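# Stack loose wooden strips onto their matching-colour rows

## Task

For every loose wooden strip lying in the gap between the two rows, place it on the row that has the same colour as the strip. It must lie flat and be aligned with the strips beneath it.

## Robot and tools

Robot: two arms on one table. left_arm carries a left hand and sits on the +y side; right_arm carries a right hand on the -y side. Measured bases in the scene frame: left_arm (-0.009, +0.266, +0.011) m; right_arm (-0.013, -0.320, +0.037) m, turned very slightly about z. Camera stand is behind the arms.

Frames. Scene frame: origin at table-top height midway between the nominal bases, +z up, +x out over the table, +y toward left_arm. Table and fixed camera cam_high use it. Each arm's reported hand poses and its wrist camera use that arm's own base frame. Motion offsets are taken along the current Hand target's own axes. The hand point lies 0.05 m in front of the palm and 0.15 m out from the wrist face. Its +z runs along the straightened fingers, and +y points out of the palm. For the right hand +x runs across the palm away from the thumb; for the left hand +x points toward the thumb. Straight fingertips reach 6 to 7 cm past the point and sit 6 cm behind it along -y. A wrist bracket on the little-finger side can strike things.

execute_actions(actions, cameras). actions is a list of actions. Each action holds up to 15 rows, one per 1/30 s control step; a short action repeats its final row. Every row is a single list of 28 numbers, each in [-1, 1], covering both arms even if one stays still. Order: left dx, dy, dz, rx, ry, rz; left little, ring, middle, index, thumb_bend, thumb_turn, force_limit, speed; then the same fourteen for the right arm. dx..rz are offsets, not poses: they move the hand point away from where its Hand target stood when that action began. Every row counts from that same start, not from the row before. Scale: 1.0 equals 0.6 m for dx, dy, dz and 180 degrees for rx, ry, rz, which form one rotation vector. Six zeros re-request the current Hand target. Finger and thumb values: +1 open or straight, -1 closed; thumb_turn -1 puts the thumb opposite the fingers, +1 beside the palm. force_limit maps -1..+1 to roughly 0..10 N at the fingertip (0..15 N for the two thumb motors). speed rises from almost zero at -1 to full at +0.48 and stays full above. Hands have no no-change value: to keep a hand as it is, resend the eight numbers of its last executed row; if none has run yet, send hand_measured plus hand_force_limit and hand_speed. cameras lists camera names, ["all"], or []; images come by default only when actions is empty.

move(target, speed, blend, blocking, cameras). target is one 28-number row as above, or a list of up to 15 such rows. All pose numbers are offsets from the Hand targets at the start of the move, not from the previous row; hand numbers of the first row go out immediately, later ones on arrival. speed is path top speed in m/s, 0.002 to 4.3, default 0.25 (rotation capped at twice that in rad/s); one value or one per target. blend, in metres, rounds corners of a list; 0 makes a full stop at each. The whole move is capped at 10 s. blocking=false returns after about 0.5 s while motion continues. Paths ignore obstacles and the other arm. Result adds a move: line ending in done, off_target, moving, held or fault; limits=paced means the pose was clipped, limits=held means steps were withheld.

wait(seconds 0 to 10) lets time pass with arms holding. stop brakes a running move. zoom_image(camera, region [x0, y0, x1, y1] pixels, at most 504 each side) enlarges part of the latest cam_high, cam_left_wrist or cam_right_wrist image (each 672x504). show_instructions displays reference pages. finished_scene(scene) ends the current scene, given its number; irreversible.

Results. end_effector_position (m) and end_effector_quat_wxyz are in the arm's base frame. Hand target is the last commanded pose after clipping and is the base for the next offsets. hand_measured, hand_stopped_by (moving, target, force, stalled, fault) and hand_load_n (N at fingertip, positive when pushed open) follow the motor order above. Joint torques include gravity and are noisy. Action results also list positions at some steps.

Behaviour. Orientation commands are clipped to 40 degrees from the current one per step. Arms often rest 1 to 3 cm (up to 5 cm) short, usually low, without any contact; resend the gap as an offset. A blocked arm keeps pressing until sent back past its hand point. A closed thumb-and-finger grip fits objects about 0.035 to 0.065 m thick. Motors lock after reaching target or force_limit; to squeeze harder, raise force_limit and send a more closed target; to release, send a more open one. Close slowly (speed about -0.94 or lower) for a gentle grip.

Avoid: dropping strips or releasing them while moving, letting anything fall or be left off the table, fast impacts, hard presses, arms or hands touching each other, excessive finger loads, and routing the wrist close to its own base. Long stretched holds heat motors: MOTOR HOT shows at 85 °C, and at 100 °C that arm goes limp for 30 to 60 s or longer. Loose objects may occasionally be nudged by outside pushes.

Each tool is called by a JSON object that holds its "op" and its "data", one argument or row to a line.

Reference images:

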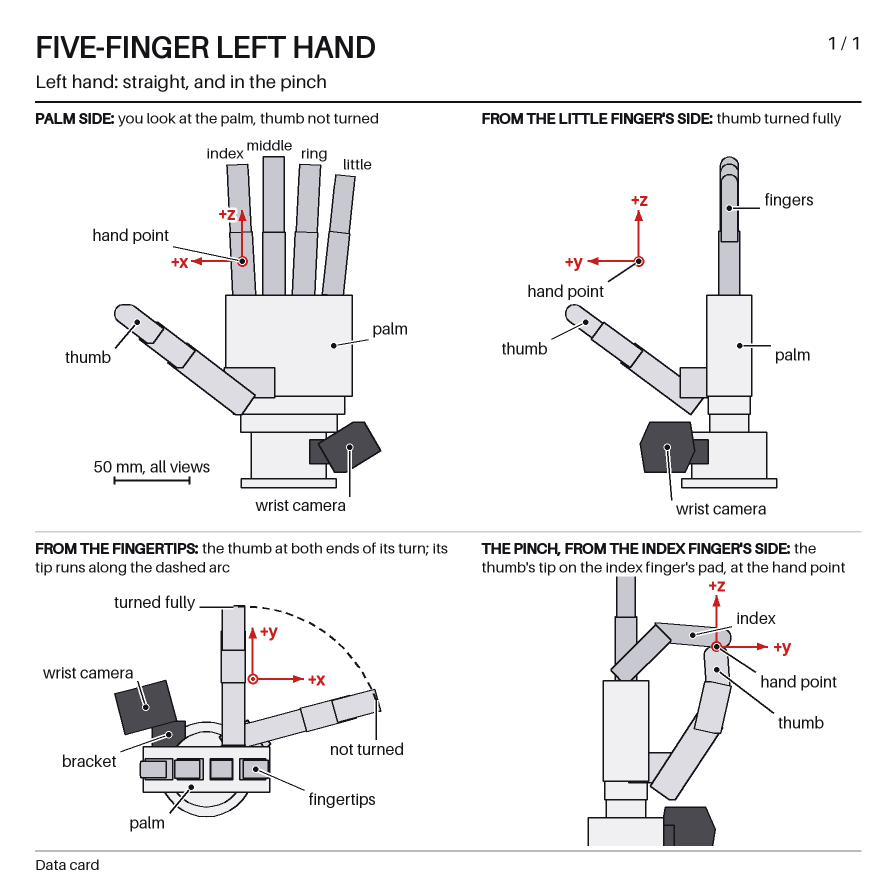

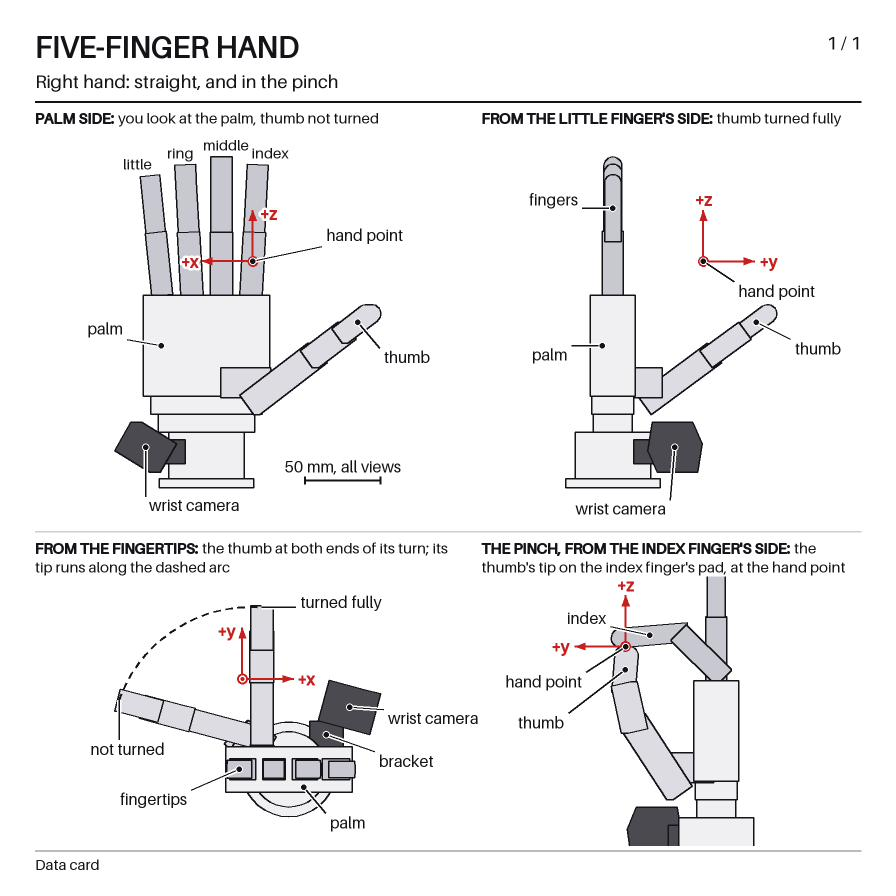

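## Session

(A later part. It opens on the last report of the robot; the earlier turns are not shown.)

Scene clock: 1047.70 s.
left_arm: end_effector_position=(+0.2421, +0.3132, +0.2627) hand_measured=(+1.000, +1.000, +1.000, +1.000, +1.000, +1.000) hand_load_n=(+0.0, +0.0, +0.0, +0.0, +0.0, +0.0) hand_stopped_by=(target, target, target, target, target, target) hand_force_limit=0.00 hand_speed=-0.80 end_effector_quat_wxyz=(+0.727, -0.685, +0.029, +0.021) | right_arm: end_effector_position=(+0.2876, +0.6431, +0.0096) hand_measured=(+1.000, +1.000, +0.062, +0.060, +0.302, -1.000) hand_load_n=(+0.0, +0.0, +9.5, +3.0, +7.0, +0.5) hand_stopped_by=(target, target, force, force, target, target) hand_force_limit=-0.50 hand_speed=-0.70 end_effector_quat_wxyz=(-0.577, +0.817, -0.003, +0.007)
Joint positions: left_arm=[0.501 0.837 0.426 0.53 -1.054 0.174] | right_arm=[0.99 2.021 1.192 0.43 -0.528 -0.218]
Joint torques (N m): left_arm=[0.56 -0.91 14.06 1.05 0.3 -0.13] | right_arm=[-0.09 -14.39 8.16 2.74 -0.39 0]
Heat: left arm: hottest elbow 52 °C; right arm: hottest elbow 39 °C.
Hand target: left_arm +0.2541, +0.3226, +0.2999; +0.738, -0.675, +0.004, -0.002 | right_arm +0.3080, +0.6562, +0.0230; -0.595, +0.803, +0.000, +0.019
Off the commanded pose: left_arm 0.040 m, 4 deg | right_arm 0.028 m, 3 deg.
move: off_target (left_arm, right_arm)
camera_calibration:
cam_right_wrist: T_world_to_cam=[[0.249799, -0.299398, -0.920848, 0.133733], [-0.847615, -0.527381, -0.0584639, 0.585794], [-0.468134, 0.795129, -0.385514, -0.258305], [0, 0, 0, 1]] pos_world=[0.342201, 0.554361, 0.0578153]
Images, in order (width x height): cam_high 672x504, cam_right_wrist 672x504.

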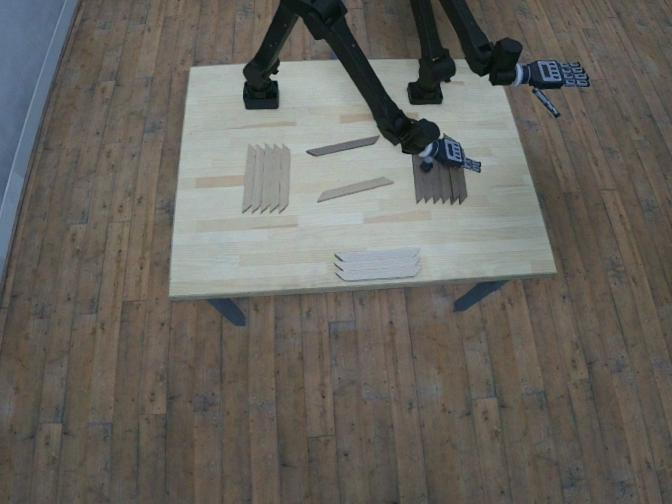

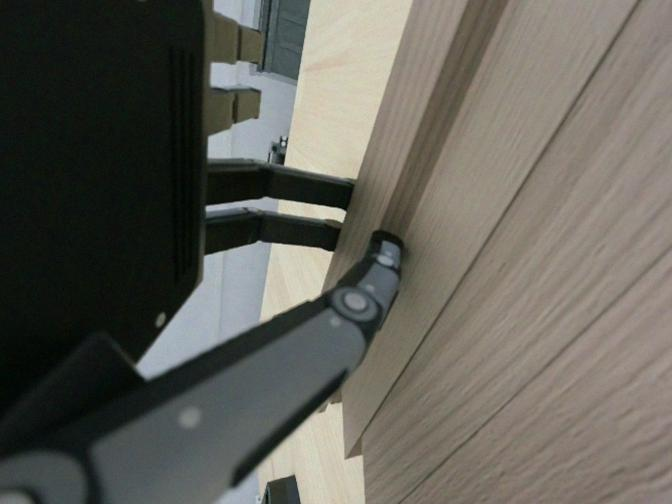

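{"op": "move", "data": {
  "target": [
    [0,0,0,0,0,0,1,1,1,1,1,1,0,-0.8,0.0178,-0.0295,-0.0155,0,0,0,1,1,-0.15,-0.15,0.3,-1,-0.5,-0.7],
    [0,0,0,0,0,0,1,1,1,1,1,1,0,-0.8,0.0167,0.0055,-0.0048,0,0,0,1,1,-0.15,-0.15,0.3,-1,-0.5,-0.7]
  ],
  "speed": 0.05,
  "cameras": ["cam_high","cam_right_wrist"]
}}

{"op": "zoom_image", "data": {
  "camera": "cam_high",
  "region": [390, 110, 490, 210]
}}

Scene clock: 1081.63 s.
left_arm: end_effector_position=(+0.2421, +0.3132, +0.2627) hand_measured=(+1.000, +1.000, +1.000, +1.000, +1.000, +1.000) hand_load_n=(-0.5, +0.0, -0.5, +0.0, +0.0, +0.0) hand_stopped_by=(target, target, target, target, target, target) hand_force_limit=0.00 hand_speed=-0.80 end_effector_quat_wxyz=(+0.727, -0.685, +0.029, +0.021) | right_arm: end_effector_position=(+0.2985, +0.6392, +0.0093) hand_measured=(+1.000, +1.000, +0.062, +0.060, +0.302, -1.000) hand_load_n=(+0.0, +0.0, +9.5, +3.0, +6.5, +0.5) hand_stopped_by=(target, target, force, force, target, target) hand_force_limit=-0.50 hand_speed=-0.70 end_effector_quat_wxyz=(-0.578, +0.816, -0.006, +0.007)
Joint positions: left_arm=[0.501 0.837 0.426 0.53 -1.054 0.174] | right_arm=[0.97 2.027 1.2 0.429 -0.545 -0.219]
Joint torques (N m): left_arm=[0.62 -0.91 14.05 1.06 0.3 -0.12] | right_arm=[-0.67 -13.39 8.29 2.73 -0.44 -0.1]
Heat: left arm: hottest elbow 52 °C; right arm: hottest elbow 39 °C.
Hand target: left_arm +0.2541, +0.3226, +0.2999; +0.738, -0.675, +0.004, -0.002 | right_arm +0.3180, +0.6523, +0.0210; -0.595, +0.803, +0.000, +0.019
Off the commanded pose: left_arm 0.040 m, 4 deg | right_arm 0.026 m, 3 deg.
move: off_target (left_arm, right_arm)
camera_calibration:
cam_right_wrist: T_world_to_cam=[[0.24493, -0.297036, -0.922919, 0.129423], [-0.84986, -0.523926, -0.0569193, 0.591515], [-0.466634, 0.798293, -0.380764, -0.252664], [0, 0, 0, 1]] pos_world=[0.353104, 0.550053, 0.05691]
Images, in order (width x height): cam_high 672x504, cam_right_wrist 672x504.

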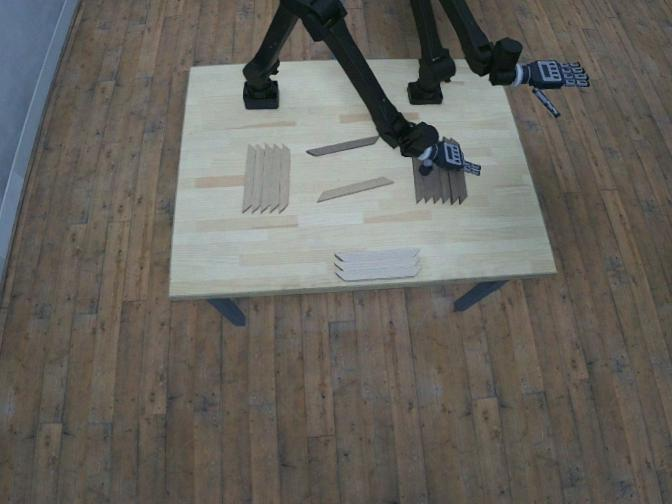

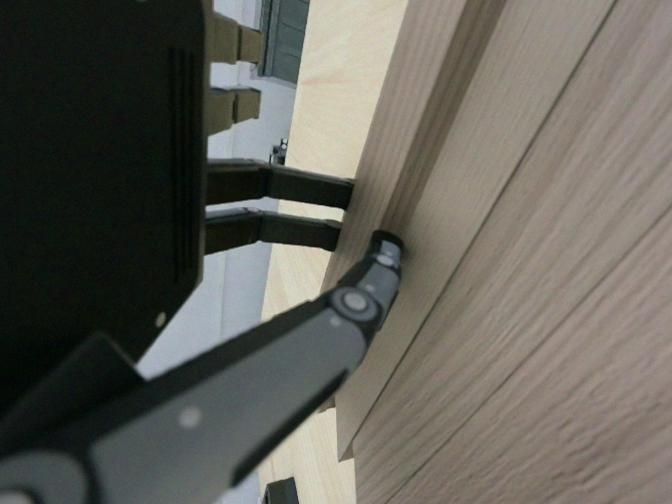

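Scaled by 5.040 from the camera's 672x504 image, which has a finer 960x720 frame.

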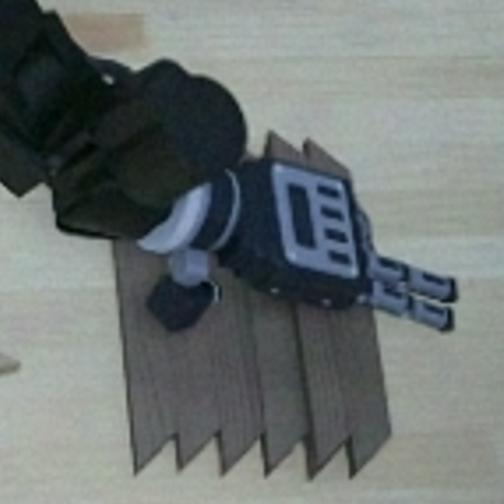

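{"op": "execute_actions", "data": {
  "actions": [
    [[0,0,0,0,0,0,1,1,1,1,1,1,0,-0.8,0,-0.0111,-0.0034,0,0,0,1,1,-0.15,-0.15,0.3,-1,-0.5,-0.7]],
    [[0,0,0,0,0,0,1,1,1,1,1,1,0,-0.8,0,0,0,0,0,0,1,1,0.15,0.15,0.3,-1,-0.5,-0.9]],
    [[0,0,0,0,0,0,1,1,1,1,1,1,0,-0.8,0,0,0,0,0,0,1,1,0.5,0.5,0.3,-1,-0.5,-0.7]],
    [[0,0,0,0,0,0,1,1,1,1,1,1,0,-0.8,0,0,0,0,0,0,1,1,0.5,0.5,0.3,-1,-0.5,-0.7]]
  ],
  "cameras": ["cam_high","cam_right_wrist"]
}}

{"op": "zoom_image", "data": {
  "camera": "cam_high",
  "region": [390, 110, 490, 210]
}}

Scene clock: 1105.00 s.
left_arm: end_effector_position=(+0.2421, +0.3132, +0.2627) hand_measured=(+1.000, +1.000, +1.000, +1.000, +1.000, +1.000) hand_load_n=(+0.0, +0.0, +0.0, +0.0, +0.0, +0.0) hand_stopped_by=(target, target, target, target, target, target) hand_force_limit=0.00 hand_speed=-0.80 end_effector_quat_wxyz=(+0.727, -0.685, +0.029, +0.021) | right_arm: end_effector_position=(+0.2985, +0.6392, +0.0094) hand_measured=(+1.000, +1.000, +0.500, +0.500, +0.300, -1.000) hand_load_n=(+0.0, +0.0, +0.0, +0.0, +0.0, -0.5) hand_stopped_by=(target, target, target, target, target, target) hand_force_limit=-0.50 hand_speed=-0.70 end_effector_quat_wxyz=(-0.578, +0.816, -0.006, +0.006)
Joint positions: left_arm=[0.501 0.837 0.426 0.53 -1.054 0.174] | right_arm=[0.97 2.027 1.2 0.429 -0.545 -0.218]
Joint torques (N m): left_arm=[0.56 -0.85 14.06 1.06 0.3 -0.11] | right_arm=[-0.67 -15.03 8.38 2.22 -0.39 -0.04]
Heat: left arm: hottest elbow 52 °C; right arm: hottest elbow 38 °C.
Hand target: left_arm +0.2541, +0.3226, +0.2999; +0.738, -0.675, +0.004, -0.002 | right_arm +0.3177, +0.6523, +0.0280; -0.595, +0.803, +0.000, +0.019
Off the commanded pose: left_arm 0.040 m, 4 deg | right_arm 0.030 m, 3 deg.
Step readings (end_effector_position of left_arm | right_arm):
0: (+0.2421, +0.3132, +0.2627) | (+0.2985, +0.6392, +0.0093)
1: (+0.2421, +0.3132, +0.2627) | (+0.2985, +0.6392, +0.0093)
2: (+0.2421, +0.3132, +0.2627) | (+0.2985, +0.6392, +0.0093)
4: (+0.2421, +0.3132, +0.2627) | (+0.2985, +0.6392, +0.0093)
8: (+0.2421, +0.3132, +0.2627) | (+0.2985, +0.6392, +0.0093)
15: (+0.2421, +0.3132, +0.2627) | (+0.2985, +0.6392, +0.0093)
16: (+0.2421, +0.3132, +0.2627) | (+0.2985, +0.6392, +0.0093)
17: (+0.2421, +0.3132, +0.2627) | (+0.2985, +0.6392, +0.0093)
19: (+0.2421, +0.3132, +0.2627) | (+0.2987, +0.6392, +0.0092)
23: (+0.2421, +0.3132, +0.2627) | (+0.2985, +0.6392, +0.0094)
30: (+0.2421, +0.3132, +0.2627) | (+0.2985, +0.6392, +0.0094)
31: (+0.2421, +0.3132, +0.2627) | (+0.2985, +0.6392, +0.0094)
32: (+0.2421, +0.3132, +0.2627) | (+0.2985, +0.6392, +0.0094)
34: (+0.2421, +0.3132, +0.2627) | (+0.2985, +0.6392, +0.0094)
38: (+0.2421, +0.3132, +0.2627) | (+0.2985, +0.6392, +0.0094)
45: (+0.2421, +0.3132, +0.2627) | (+0.2985, +0.6392, +0.0094)
46: (+0.2421, +0.3132, +0.2627) | (+0.2985, +0.6392, +0.0094)
47: (+0.2421, +0.3132, +0.2627) | (+0.2985, +0.6392, +0.0094)
49: (+0.2421, +0.3132, +0.2627) | (+0.2985, +0.6392, +0.0094)
53: (+0.2421, +0.3132, +0.2627) | (+0.2985, +0.6392, +0.0094)
60: (+0.2421, +0.3132, +0.2627) | (+0.2985, +0.6392, +0.0094)
camera_calibration:
cam_right_wrist: T_world_to_cam=[[0.243516, -0.297177, -0.923247, 0.130042], [-0.850239, -0.523433, -0.0557756, 0.59123], [-0.466683, 0.798563, -0.380136, -0.252877], [0, 0, 0, 1]] pos_world=[0.353006, 0.550053, 0.0569096]
Images, in order (width x height): cam_high 672x504, cam_right_wrist 672x504.

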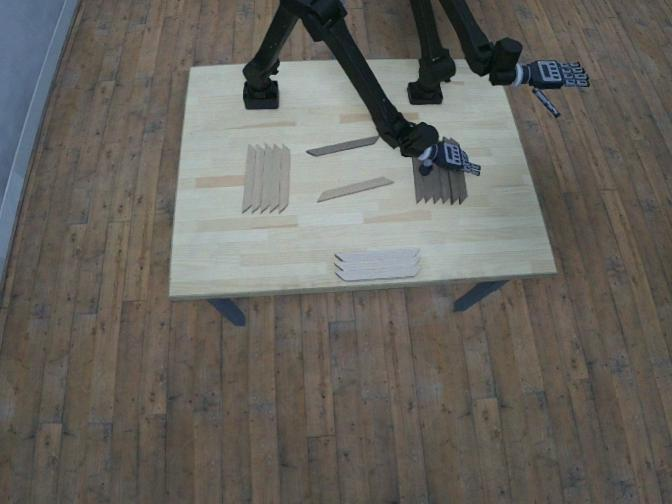

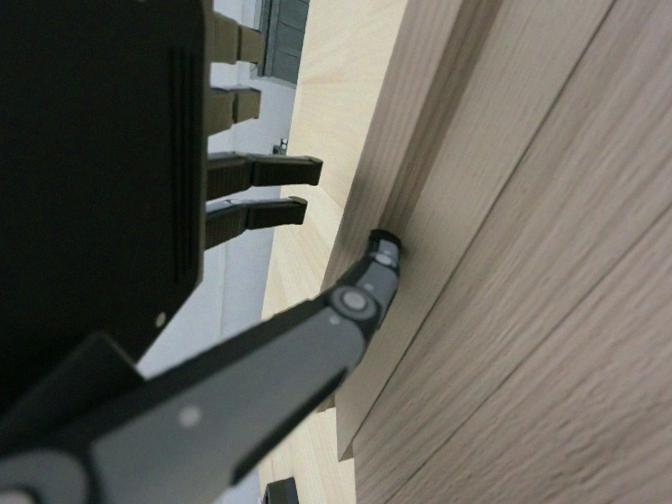

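Scaled by 5.040 from the camera's 672x504 image, which has a finer 960x720 frame.

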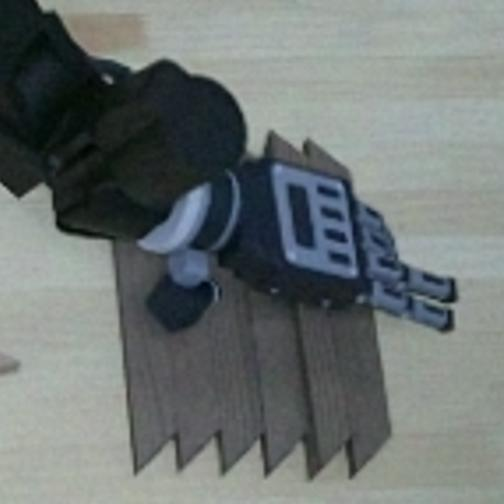

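{"op": "move", "data": {
  "target": [
    [0,0,0,0,0,0,1,1,1,1,1,1,0,-0.8,0.0006,-0.0057,-0.0157,0,0,0,1,1,0.5,0.5,0.3,-1,-0.5,-0.7],
    [0,0,0,0,0,0,1,1,1,1,1,1,0,-0.8,0.0053,-0.1337,-0.0753,0,0,0,1,1,0.5,0.5,0.3,-1,-0.5,-0.7]
  ],
  "speed": [0.04,0.12],
  "cameras": ["cam_high","cam_right_wrist"]
}}

{"op": "zoom_image", "data": {
  "camera": "cam_high",
  "region": [390, 110, 490, 210]
}}

Scene clock: 1139.40 s.
left_arm: end_effector_position=(+0.2421, +0.3132, +0.2627) hand_measured=(+1.000, +1.000, +1.000, +1.000, +1.000, +1.000) hand_load_n=(+0.0, +0.0, +0.0, +0.0, +0.0, +0.0) hand_stopped_by=(target, target, target, target, target, target) hand_force_limit=0.00 hand_speed=-0.80 end_effector_quat_wxyz=(+0.727, -0.685, +0.029, +0.021) | right_arm: end_effector_position=(+0.2978, +0.6244, +0.0868) hand_measured=(+1.000, +1.000, +0.500, +0.500, +0.300, -1.000) hand_load_n=(+0.0, +0.0, +0.0, +0.0, +0.0, +0.0) hand_stopped_by=(target, target, target, target, target, target) hand_force_limit=-0.50 hand_speed=-0.70 end_effector_quat_wxyz=(-0.577, +0.817, -0.009, +0.002)
Joint positions: left_arm=[0.501 0.837 0.426 0.53 -1.054 0.174] | right_arm=[0.955 1.864 1.2 0.257 -0.562 -0.218]
Joint torques (N m): left_arm=[0.62 -0.85 14.05 1.05 0.3 -0.12] | right_arm=[-0.09 -15.79 9.33 1.57 -0.47 -0.15]
Heat: left arm: hottest elbow 52 °C; right arm: hottest elbow 38 °C.
Hand target: left_arm +0.2541, +0.3226, +0.2999; +0.738, -0.675, +0.004, -0.002 | right_arm +0.3178, +0.6324, +0.1179; -0.595, +0.803, +0.000, +0.019
Off the commanded pose: left_arm 0.040 m, 4 deg | right_arm 0.038 m, 3 deg.
move: off_target (left_arm, right_arm)
camera_calibration:
cam_right_wrist: T_world_to_cam=[[0.233682, -0.300571, -0.924689, 0.202482], [-0.850684, -0.523771, -0.0447272, 0.586686], [-0.470882, 0.79707, -0.378087, -0.209907], [0, 0, 0, 1]] pos_world=[0.352927, 0.53546, 0.13411]
Images, in order (width x height): cam_high 672x504, cam_right_wrist 672x504.

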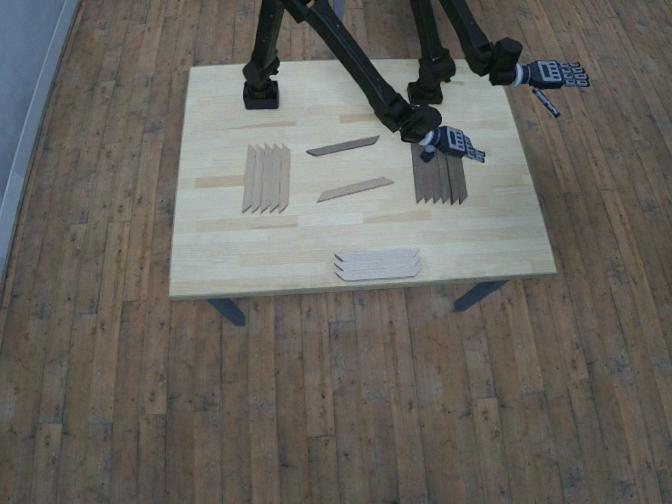

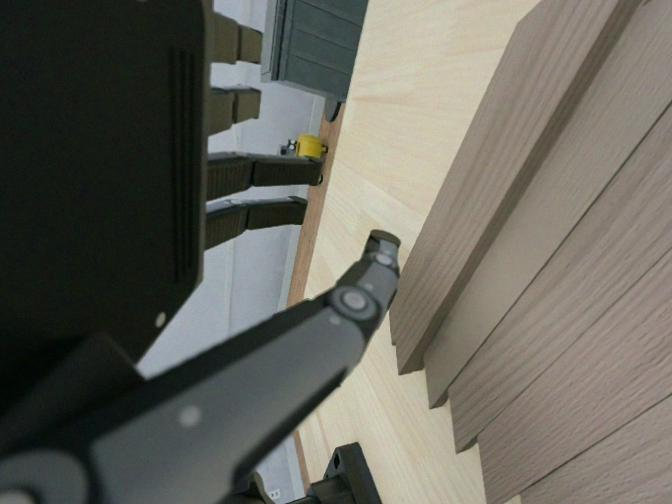

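Scaled by 5.040 from the camera's 672x504 image, which has a finer 960x720 frame.

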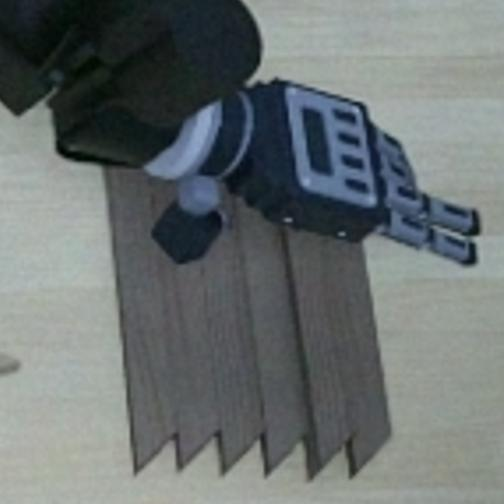

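{"op": "move", "data": {
  "target": [
    [0,0,0,0,0,0,1,1,1,1,1,1,0,-0.8,-0.1797,0.1828,-0.5187,-0.0188,0.3899,0.1368,1,1,0.5,0.5,0.3,-1,-0.5,-0.7],
    [0,0,0,0,0,0,1,1,1,1,1,1,0,-0.8,-0.1825,0.2687,-0.4927,-0.0188,0.3899,0.1368,1,1,0.5,0.5,0.3,-1,-0.5,-0.7]
  ],
  "speed": [0.2,0.08],
  "cameras": ["cam_high","cam_right_wrist"]
}}

{"op": "zoom_image", "data": {
  "camera": "cam_high",
  "region": [290, 100, 400, 210]
}}

{"op": "zoom_image", "data": {
  "camera": "cam_right_wrist",
  "region": [280, 60, 540, 320]
}}

Scene clock: 1168.43 s.
left_arm: end_effector_position=(+0.2421, +0.3132, +0.2627) hand_measured=(+1.000, +1.000, +1.000, +1.000, +1.000, +1.000) hand_load_n=(+0.0, +0.0, +0.0, +0.0, +0.0, +0.0) hand_stopped_by=(target, target, target, target, target, target) hand_force_limit=0.00 hand_speed=-0.80 end_effector_quat_wxyz=(+0.727, -0.685, +0.029, +0.021) | right_arm: end_effector_position=(+0.2028, +0.3005, +0.0425) hand_measured=(+1.000, +1.000, +0.500, +0.500, +0.300, -1.000) hand_load_n=(+0.0, +0.0, +0.0, +0.0, +0.0, +0.0) hand_stopped_by=(target, target, target, target, target, target) hand_force_limit=-0.50 hand_speed=-0.70 end_effector_quat_wxyz=(-0.446, +0.652, -0.500, +0.355)
Joint positions: left_arm=[0.501 0.837 0.426 0.53 -1.054 0.174] | right_arm=[1.345 1.163 0.298 0.177 0.989 0.584]
Joint torques (N m): left_arm=[0.56 -0.91 14.05 1.05 0.3 -0.12] | right_arm=[2.26 -3.49 4.82 2.4 0.74 -0.05]
Heat: left arm: hottest elbow 53 °C; right arm: hottest elbow 39 °C.
Hand target: left_arm +0.2541, +0.3226, +0.2999; +0.738, -0.675, +0.004, -0.002 | right_arm +0.2029, +0.3052, +0.0465; -0.455, +0.645, -0.501, +0.354
Off the commanded pose: left_arm 0.040 m, 4 deg | right_arm 0.006 m, 1 deg.
move: off_target (left_arm)
camera_calibration:
cam_right_wrist: T_world_to_cam=[[-0.235932, -0.329527, -0.914192, 0.189835], [-0.730397, 0.680653, -0.0568472, -0.0515695], [0.64098, 0.654312, -0.401274, -0.194829], [0, 0, 0, 1]] pos_world=[0.132003, 0.225136, 0.0924349]
Images, in order (width x height): cam_high 672x504, cam_right_wrist 672x504.

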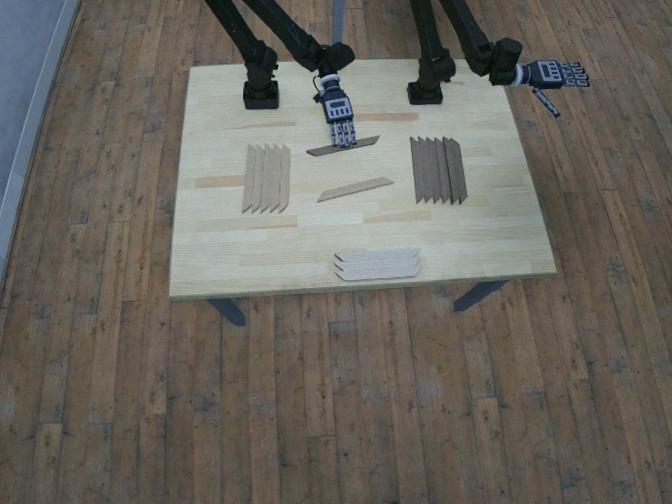

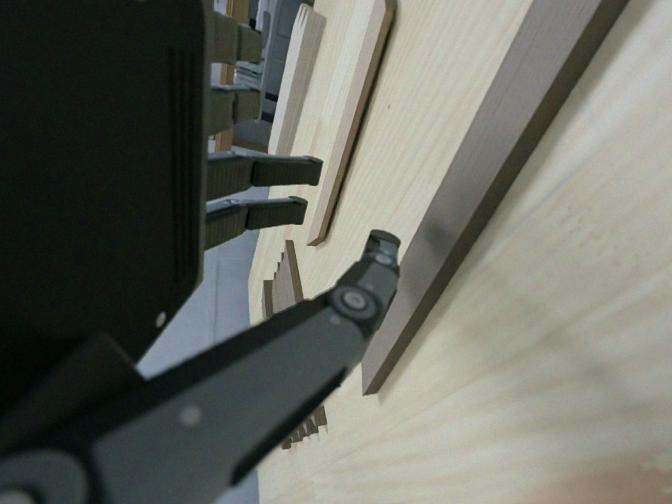

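Scaled by 4.582 from the camera's 672x504 image, which has a finer 960x720 frame.

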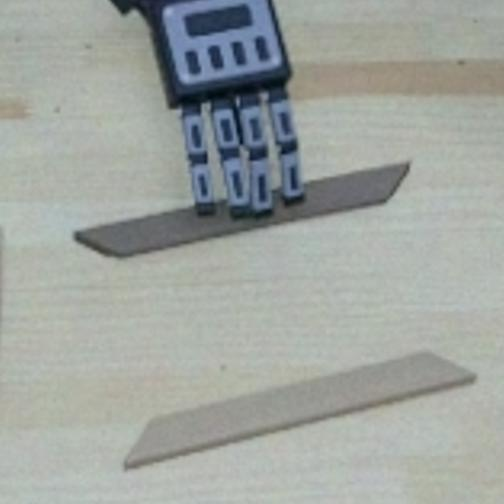

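Scaled by 1.938 from the camera's 672x504 image, which has a finer 960x720 frame.

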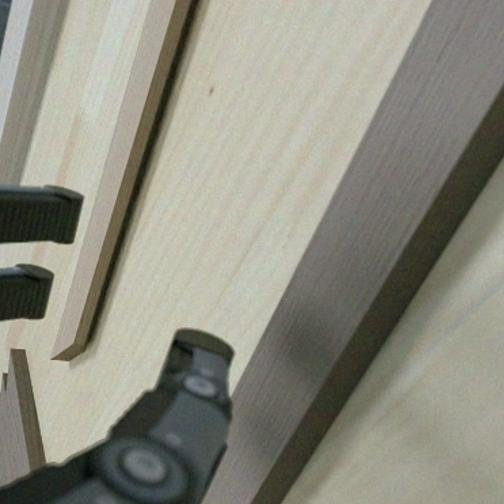

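{"op": "move", "data": {
  "target": [0,0,0,0,0,0,1,1,1,1,1,1,0,-0.8,0,0.0673,0.0097,0,0,0,1,1,0.5,0.5,0.3,-1,-0.5,-0.7],
  "speed": 0.07,
  "cameras": ["cam_high","cam_right_wrist"]
}}

{"op": "zoom_image", "data": {
  "camera": "cam_right_wrist",
  "region": [280, 60, 540, 320]
}}

Scene clock: 1207.83 s.
left_arm: end_effector_position=(+0.2421, +0.3132, +0.2627) hand_measured=(+1.000, +1.000, +1.000, +1.000, +1.000, +1.000) hand_load_n=(+0.0, +0.0, +0.0, +0.0, +0.0, +0.0) hand_stopped_by=(target, target, target, target, target, target) hand_force_limit=0.00 hand_speed=-0.80 end_effector_quat_wxyz=(+0.727, -0.685, +0.029, +0.021) | right_arm: end_effector_position=(+0.1987, +0.2961, +0.0030) hand_measured=(+1.000, +1.000, +0.500, +0.500, +0.300, -1.000) hand_load_n=(+0.0, +0.0, -0.5, -0.5, +0.0, +0.0) hand_stopped_by=(target, target, target, target, target, target) hand_force_limit=-0.50 hand_speed=-0.70 end_effector_quat_wxyz=(-0.444, +0.650, -0.502, +0.359)
Joint positions: left_arm=[0.501 0.837 0.426 0.53 -1.054 0.174] | right_arm=[1.363 1.343 0.255 0.371 1.012 0.614]
Joint torques (N m): left_arm=[0.67 -0.97 14.08 1.06 0.3 -0.12] | right_arm=[1.73 -3.55 3.58 2.54 0.77 0.04]
Heat: left arm: hottest elbow 53 °C; right arm: hottest elbow 36 °C.
Hand target: left_arm +0.2541, +0.3226, +0.2999; +0.738, -0.675, +0.004, -0.002 | right_arm +0.1951, +0.3032, +0.0065; -0.455, +0.645, -0.501, +0.354
Off the commanded pose: left_arm 0.040 m, 4 deg | right_arm 0.009 m, 2 deg.
move: off_target (left_arm)
camera_calibration:
cam_right_wrist: T_world_to_cam=[[-0.237316, -0.331983, -0.912945, 0.152291], [-0.723908, 0.687133, -0.0616926, -0.0570922], [0.647795, 0.646247, -0.403393, -0.204205], [0, 0, 0, 1]] pos_world=[0.127095, 0.221755, 0.0531358]
Images, in order (width x height): cam_high 672x504, cam_right_wrist 672x504.

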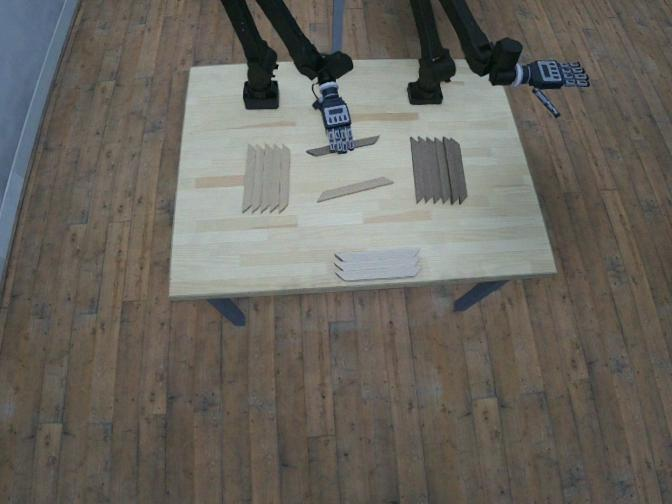

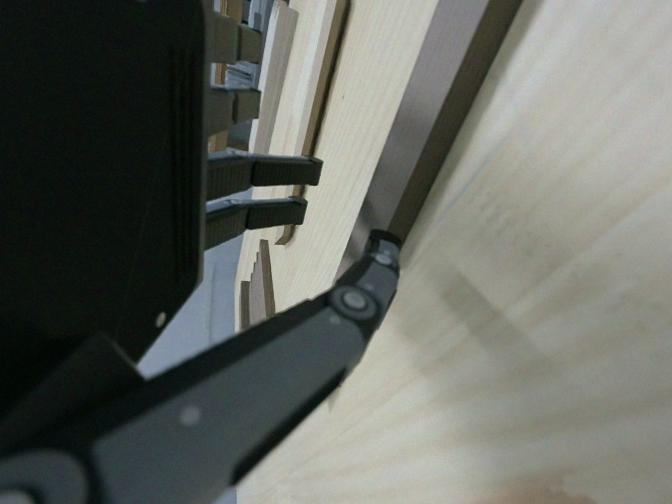

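Scaled by 1.938 from the camera's 672x504 image, which has a finer 960x720 frame.

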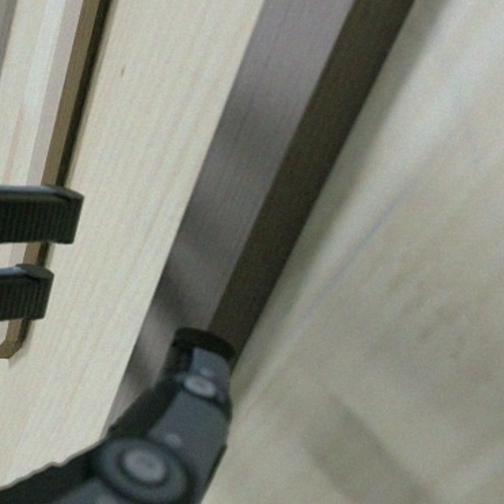

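{"op": "move", "data": {
  "target": [0,0,0,0,0,0,1,1,1,1,1,1,0,-0.8,0,0.0212,0.0075,0,0,0,1,1,0.5,0.5,0.3,-1,-0.5,-0.7],
  "speed": 0.05,
  "cameras": ["cam_right_wrist"]
}}

{"op": "zoom_image", "data": {
  "camera": "cam_right_wrist",
  "region": [280, 60, 540, 320]
}}

Scene clock: 1228.63 s.
left_arm: end_effector_position=(+0.2421, +0.3132, +0.2627) hand_measured=(+1.000, +1.000, +1.000, +1.000, +1.000, +1.000) hand_load_n=(+0.0, +0.0, +0.0, +0.0, +0.0, +0.0) hand_stopped_by=(target, target, target, target, target, target) hand_force_limit=0.00 hand_speed=-0.80 end_effector_quat_wxyz=(+0.727, -0.685, +0.029, +0.021) | right_arm: end_effector_position=(+0.1988, +0.2968, -0.0099) hand_measured=(+1.000, +1.000, +0.500, +0.500, +0.300, -1.000) hand_load_n=(+0.0, +0.0, +0.0, +0.0, +0.0, +0.0) hand_stopped_by=(target, target, target, target, target, target) hand_force_limit=-0.50 hand_speed=-0.70 end_effector_quat_wxyz=(-0.444, +0.649, -0.502, +0.358)
Joint positions: left_arm=[0.501 0.837 0.426 0.53 -1.054 0.174] | right_arm=[1.363 1.418 0.247 0.455 1.012 0.615]
Joint torques (N m): left_arm=[0.62 -0.97 14.06 1.05 0.29 -0.12] | right_arm=[1.9 -4.25 3.02 2.39 0.79 -0.04]
Heat: left arm: hottest elbow 53 °C; right arm: hottest elbow 34 °C.
Hand target: left_arm +0.2541, +0.3226, +0.2999; +0.738, -0.675, +0.004, -0.002 | right_arm +0.1951, +0.3032, -0.0070; -0.455, +0.645, -0.501, +0.354
Off the commanded pose: left_arm 0.040 m, 4 deg | right_arm 0.008 m, 1 deg.
move: off_target (left_arm)
camera_calibration:
cam_right_wrist: T_world_to_cam=[[-0.23748, -0.329164, -0.913922, 0.139951], [-0.72356, 0.687678, -0.0596641, -0.0584148], [0.648124, 0.647109, -0.40148, -0.210184], [0, 0, 0, 1]] pos_world=[0.127194, 0.22225, 0.0400342]
Images, in order (width x height): cam_right_wrist 672x504.

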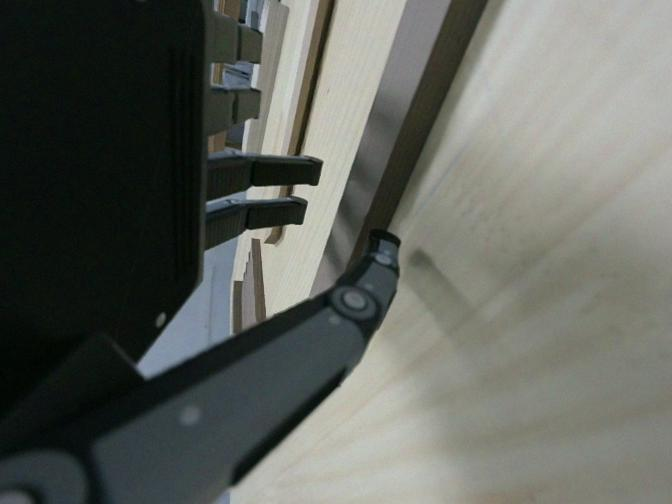

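Scaled by 1.938 from the camera's 672x504 image, which has a finer 960x720 frame.

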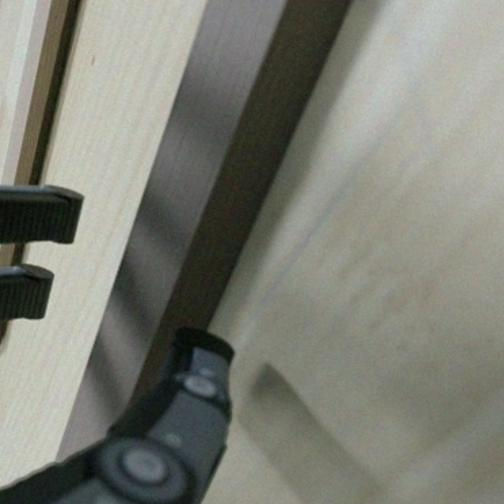

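{"op": "move", "data": {
  "target": [0,0,0,0,0,0,1,1,1,1,1,1,0,-0.8,0,0.0063,0.0022,0,0,0,1,1,0.5,0.5,0.3,-1,-0.5,-0.7],
  "speed": 0.05,
  "cameras": []
}}

{"op": "execute_actions", "data": {
  "actions": [
    [[0,0,0,0,0,0,1,1,1,1,1,1,0,-0.8,0,0,0,0,0,0,1,1,0.12,0.12,0.3,-1,-0.5,-0.7]],
    [[0,0,0,0,0,0,1,1,1,1,1,1,0,-0.8,0,0,0,0,0,0,1,1,0.12,0.12,0.3,-1,-0.5,-0.7]],
    [[0,0,0,0,0,0,1,1,1,1,1,1,0,-0.8,0,0,0,0,0,0,1,1,-0.15,-0.15,0.3,-1,-0.5,-0.9]],
    [[0,0,0,0,0,0,1,1,1,1,1,1,0,-0.8,0,0,0,0,0,0,1,1,-0.15,-0.15,0.3,-1,-0.5,-0.9]]
  ],
  "cameras": ["cam_high","cam_right_wrist"]
}}

{"op": "zoom_image", "data": {
  "camera": "cam_right_wrist",
  "region": [280, 60, 540, 320]
}}

Scene clock: 1241.97 s.
left_arm: end_effector_position=(+0.2421, +0.3132, +0.2627) hand_measured=(+1.000, +1.000, +1.000, +1.000, +1.000, +1.000) hand_load_n=(+0.0, +0.0, +0.0, +0.0, +0.0, -0.5) hand_stopped_by=(target, target, target, target, target, target) hand_force_limit=0.00 hand_speed=-0.80 end_effector_quat_wxyz=(+0.727, -0.685, +0.029, +0.021) | right_arm: end_effector_position=(+0.1987, +0.2962, -0.0144) hand_measured=(+1.000, +1.000, +0.500, +0.500, +0.300, -1.000) hand_load_n=(+0.0, +0.0, +0.0, +0.0, +0.0, +0.0) hand_stopped_by=(target, target, target, target, target, target) hand_force_limit=-0.50 hand_speed=-0.70 end_effector_quat_wxyz=(-0.444, +0.650, -0.502, +0.359)
Joint positions: left_arm=[0.501 0.837 0.426 0.53 -1.054 0.174] | right_arm=[1.363 1.442 0.244 0.481 1.012 0.615]
Joint torques (N m): left_arm=[0.67 -0.91 14.05 1.07 0.29 -0.11] | right_arm=[1.9 -4.25 2.96 2.18 0.79 0]
Heat: left arm: hottest elbow 53 °C; right arm: hottest elbow 33 °C.
Hand target: left_arm +0.2541, +0.3226, +0.2999; +0.738, -0.675, +0.004, -0.002 | right_arm +0.1951, +0.3032, -0.0110; -0.455, +0.645, -0.501, +0.354
Off the commanded pose: left_arm 0.040 m, 4 deg | right_arm 0.009 m, 2 deg.
move: off_target (left_arm)
No camera images: "cameras" was empty.

Scene clock: 1244.27 s.
left_arm: end_effector_position=(+0.2421, +0.3132, +0.2627) hand_measured=(+1.000, +1.000, +1.000, +1.000, +1.000, +1.000) hand_load_n=(+0.0, +0.0, +0.0, -0.5, +0.0, +0.0) hand_stopped_by=(target, target, target, target, target, target) hand_force_limit=0.00 hand_speed=-0.80 end_effector_quat_wxyz=(+0.727, -0.685, +0.029, +0.021) | right_arm: end_effector_position=(+0.1992, +0.2963, -0.0137) hand_measured=(+1.000, +1.000, +0.076, +0.066, +0.300, -1.000) hand_load_n=(-0.5, +0.0, +3.0, +4.5, +4.0, -0.5) hand_stopped_by=(target, target, force, force, target, target) hand_force_limit=-0.50 hand_speed=-0.90 end_effector_quat_wxyz=(-0.445, +0.648, -0.503, +0.359)
Joint positions: left_arm=[0.501 0.837 0.426 0.53 -1.054 0.174] | right_arm=[1.363 1.442 0.244 0.484 1.015 0.615]
Joint torques (N m): left_arm=[0.62 -0.91 14.06 1.05 0.3 -0.12] | right_arm=[2.78 -4.84 2.88 2.33 0.63 0]
Heat: left arm: hottest elbow 53 °C; right arm: hottest elbow 33 °C.
Hand target: left_arm +0.2541, +0.3226, +0.2999; +0.738, -0.675, +0.004, -0.002 | right_arm +0.1951, +0.3032, -0.0110; -0.455, +0.645, -0.501, +0.354
Off the commanded pose: left_arm 0.040 m, 4 deg | right_arm 0.008 m, 1 deg.
Step readings (end_effector_position of left_arm | right_arm):
0: (+0.2421, +0.3132, +0.2627) | (+0.1987, +0.2962, -0.0144)
1: (+0.2421, +0.3132, +0.2627) | (+0.1987, +0.2962, -0.0144)
2: (+0.2421, +0.3132, +0.2627) | (+0.1987, +0.2962, -0.0144)
4: (+0.2421, +0.3132, +0.2627) | (+0.1987, +0.2962, -0.0144)
8: (+0.2421, +0.3132, +0.2627) | (+0.1982, +0.2965, -0.0144)
15: (+0.2421, +0.3132, +0.2627) | (+0.1990, +0.2965, -0.0138)
16: (+0.2421, +0.3132, +0.2627) | (+0.1990, +0.2965, -0.0138)
17: (+0.2421, +0.3132, +0.2627) | (+0.1990, +0.2965, -0.0138)
19: (+0.2421, +0.3132, +0.2627) | (+0.1990, +0.2965, -0.0138)
23: (+0.2421, +0.3132, +0.2627) | (+0.1990, +0.2965, -0.0138)
30: (+0.2421, +0.3132, +0.2627) | (+0.1990, +0.2965, -0.0138)
31: (+0.2421, +0.3132, +0.2627) | (+0.1990, +0.2965, -0.0138)
32: (+0.2421, +0.3132, +0.2627) | (+0.1990, +0.2965, -0.0138)
34: (+0.2421, +0.3132, +0.2627) | (+0.1990, +0.2965, -0.0138)
38: (+0.2421, +0.3132, +0.2627) | (+0.1992, +0.2963, -0.0137)
45: (+0.2421, +0.3132, +0.2627) | (+0.1992, +0.2963, -0.0137)
46: (+0.2421, +0.3132, +0.2627) | (+0.1992, +0.2963, -0.0137)
47: (+0.2421, +0.3132, +0.2627) | (+0.1992, +0.2963, -0.0137)
49: (+0.2421, +0.3132, +0.2627) | (+0.1992, +0.2963, -0.0137)
53: (+0.2421, +0.3132, +0.2627) | (+0.1992, +0.2963, -0.0137)
60: (+0.2421, +0.3132, +0.2627) | (+0.1992, +0.2963, -0.0137)
camera_calibration:
cam_right_wrist: T_world_to_cam=[[-0.236189, -0.327659, -0.914797, 0.135749], [-0.721865, 0.68938, -0.0605437, -0.058941], [0.650481, 0.646061, -0.39935, -0.211803], [0, 0, 0, 1]] pos_world=[0.127289, 0.22195, 0.0360314]
Images, in order (width x height): cam_high 672x504, cam_right_wrist 672x504.

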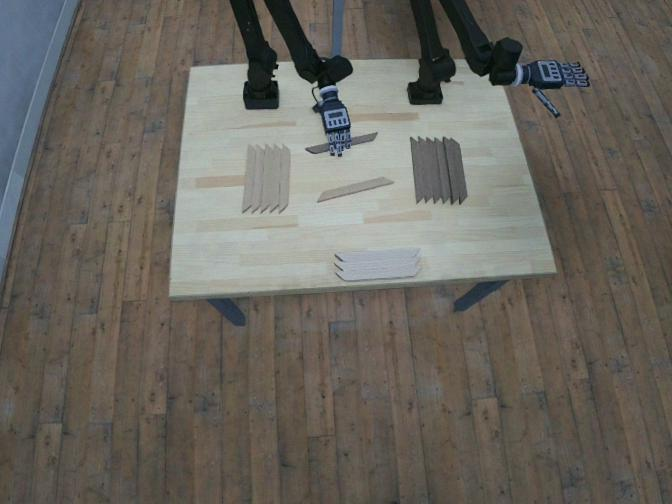

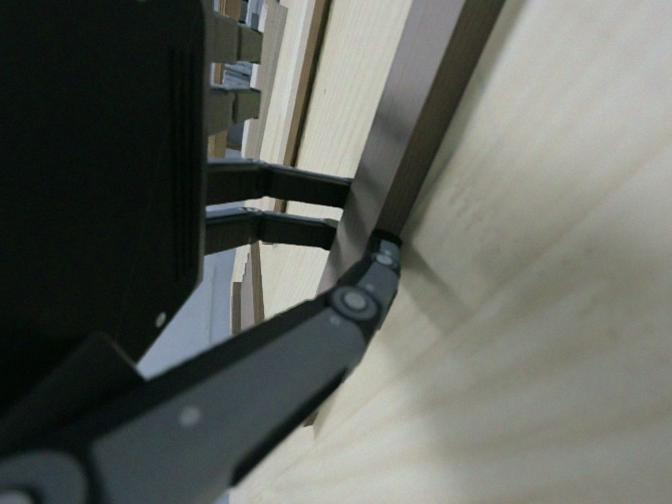

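Scaled by 1.938 from the camera's 672x504 image, which has a finer 960x720 frame.

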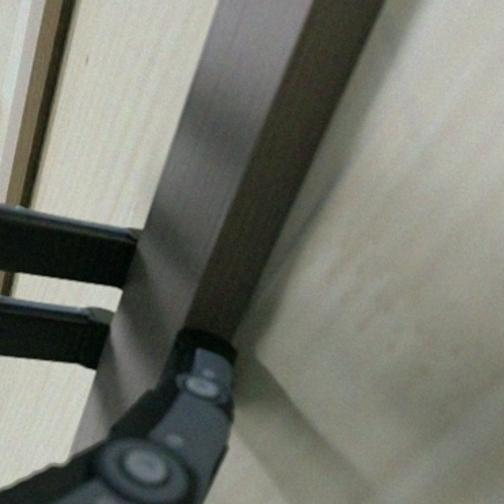

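{"op": "move", "data": {
  "target": [
    [0,0,0,0,0,0,1,1,1,1,1,1,0,-0.8,0,-0.1257,-0.0445,0,0,0,1,1,-0.15,-0.15,0.3,-1,-0.5,-0.9],
    [0,0,0,0,0,0,1,1,1,1,1,1,0,-0.8,-0.3768,-0.2735,0.2183,0.0188,-0.3899,-0.1368,1,1,-0.15,-0.15,0.3,-1,-0.5,-0.9]
  ],
  "speed": [0.08,0.17],
  "cameras": ["cam_high","cam_right_wrist"]
}}

{"op": "zoom_image", "data": {
  "camera": "cam_high",
  "region": [370, 100, 490, 220]
}}

Scene clock: 1283.83 s.
left_arm: end_effector_position=(+0.2421, +0.3132, +0.2627) hand_measured=(+1.000, +1.000, +1.000, +1.000, +1.000, +1.000) hand_load_n=(+0.0, +0.0, +0.0, +0.0, +0.0, +0.0) hand_stopped_by=(target, target, target, target, target, target) hand_force_limit=0.00 hand_speed=-0.80 end_effector_quat_wxyz=(+0.727, -0.685, +0.029, +0.021) | right_arm: end_effector_position=(+0.2901, +0.5549, +0.0806) hand_measured=(+1.000, +1.000, +0.076, +0.066, +0.302, -1.000) hand_load_n=(+0.0, +0.0, +3.0, +4.0, +4.5, -1.0) hand_stopped_by=(target, target, force, force, target, target) hand_force_limit=-0.50 hand_speed=-0.90 end_effector_quat_wxyz=(-0.581, +0.814, -0.009, +0.004)
Joint positions: left_arm=[0.501 0.837 0.426 0.53 -1.054 0.174] | right_arm=[0.888 1.751 0.999 0.341 -0.623 -0.246]
Joint torques (N m): left_arm=[0.67 -0.91 14.06 1.06 0.3 -0.12] | right_arm=[-0.26 -11.81 9.22 1.92 -0.55 -0.22]
Heat: left arm: hottest elbow 53 °C; right arm: hottest elbow 32 °C.
Hand target: left_arm +0.2541, +0.3226, +0.2999; +0.738, -0.675, +0.004, -0.002 | right_arm +0.3118, +0.5665, +0.0996; -0.595, +0.803, +0.000, +0.019
Off the commanded pose: left_arm 0.040 m, 4 deg | right_arm 0.031 m, 3 deg.
move: off_target (left_arm, right_arm)
camera_calibration:
cam_right_wrist: T_world_to_cam=[[0.237442, -0.290133, -0.927062, 0.170988], [-0.851522, -0.521435, -0.0549062, 0.543154], [-0.467473, 0.802451, -0.370865, -0.165129], [0, 0, 0, 1]] pos_world=[0.344715, 0.465337, 0.127098]
Images, in order (width x height): cam_high 672x504, cam_right_wrist 672x504.

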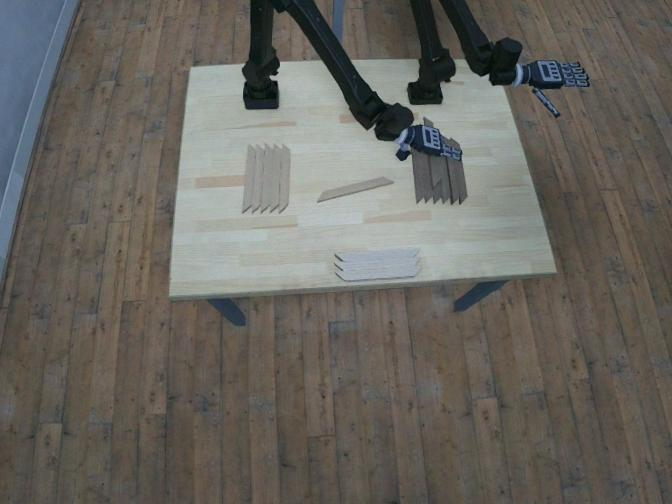

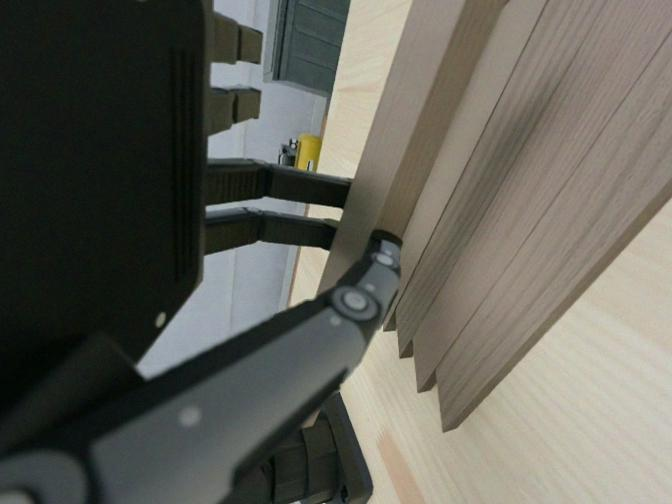

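Scaled by 4.200 from the camera's 672x504 image, which has a finer 960x720 frame.

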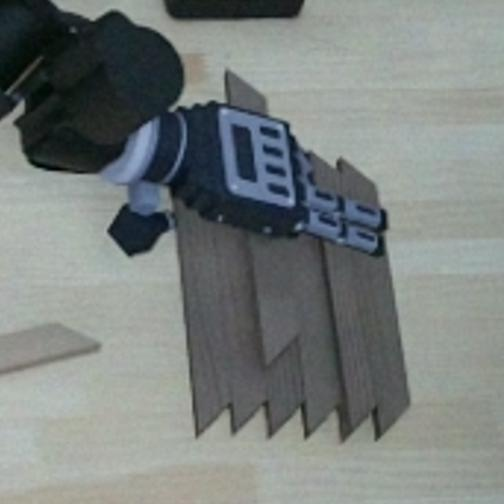

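{"op": "move", "data": {
  "target": [0,0,0,0,0,0,1,1,1,1,1,1,0,-0.8,0.0178,0.0817,0.0198,-0.0002,0.0053,0.0016,1,1,-0.15,-0.15,0.3,-1,-0.5,-0.9],
  "speed": 0.08,
  "cameras": ["cam_high","cam_right_wrist"]
}}

{"op": "zoom_image", "data": {
  "camera": "cam_high",
  "region": [390, 110, 490, 210]
}}

Scene clock: 1309.20 s.
left_arm: end_effector_position=(+0.2421, +0.3132, +0.2627) hand_measured=(+1.000, +1.000, +1.000, +1.000, +1.000, +1.000) hand_load_n=(+0.0, +0.0, +0.0, +0.0, +0.0, -0.5) hand_stopped_by=(target, target, target, target, target, target) hand_force_limit=0.00 hand_speed=-0.80 end_effector_quat_wxyz=(+0.727, -0.685, +0.029, +0.021) | right_arm: end_effector_position=(+0.3043, +0.5536, +0.0322) hand_measured=(+1.000, +1.000, +0.076, +0.066, +0.302, -1.000) hand_load_n=(+0.0, -0.5, +2.5, +4.0, +4.5, -0.5) hand_stopped_by=(target, target, force, force, target, target) hand_force_limit=-0.50 hand_speed=-0.90 end_effector_quat_wxyz=(-0.575, +0.818, -0.016, +0.007)
Joint positions: left_arm=[0.501 0.837 0.426 0.53 -1.054 0.174] | right_arm=[0.869 1.858 0.999 0.43 -0.623 -0.253]
Joint torques (N m): left_arm=[0.56 -0.91 14.06 1.09 0.3 -0.12] | right_arm=[-0.56 -13.63 7.45 2.97 -0.54 -0.16]
Heat: left arm: hottest elbow 54 °C; right arm: hottest elbow 37 °C.
Hand target: left_arm +0.2541, +0.3226, +0.2999; +0.738, -0.675, +0.004, -0.002 | right_arm +0.3240, +0.5633, +0.0496; -0.595, +0.803, -0.007, +0.024
Off the commanded pose: left_arm 0.040 m, 4 deg | right_arm 0.028 m, 4 deg.
move: off_target (left_arm, right_arm)
camera_calibration:
cam_right_wrist: T_world_to_cam=[[0.228604, -0.307041, -0.923832, 0.134355], [-0.859922, -0.508546, -0.0437707, 0.546935], [-0.456372, 0.804429, -0.380287, -0.179463], [0, 0, 0, 1]] pos_world=[0.357705, 0.463759, 0.0798135]
Images, in order (width x height): cam_high 672x504, cam_right_wrist 672x504.

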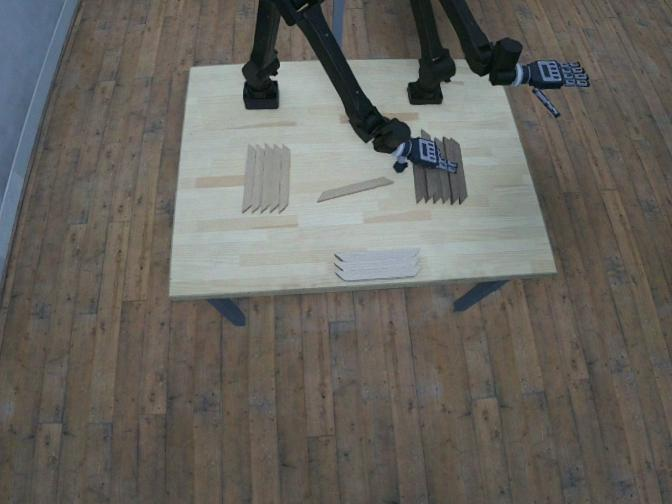

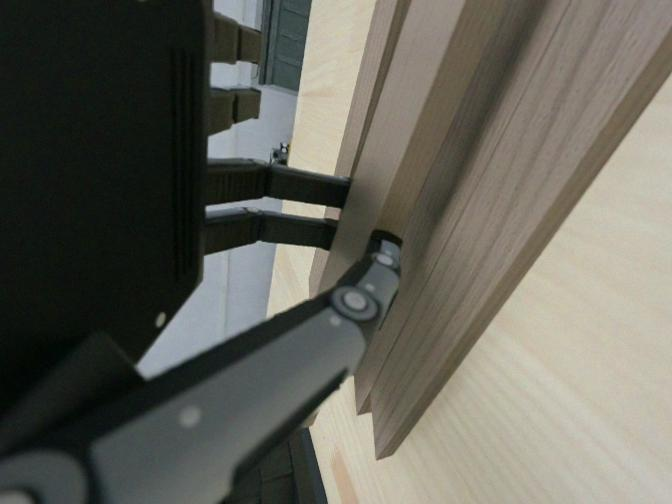

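Scaled by 5.040 from the camera's 672x504 image, which has a finer 960x720 frame.

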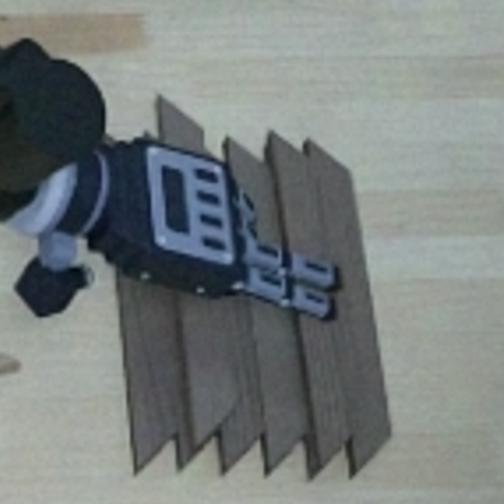

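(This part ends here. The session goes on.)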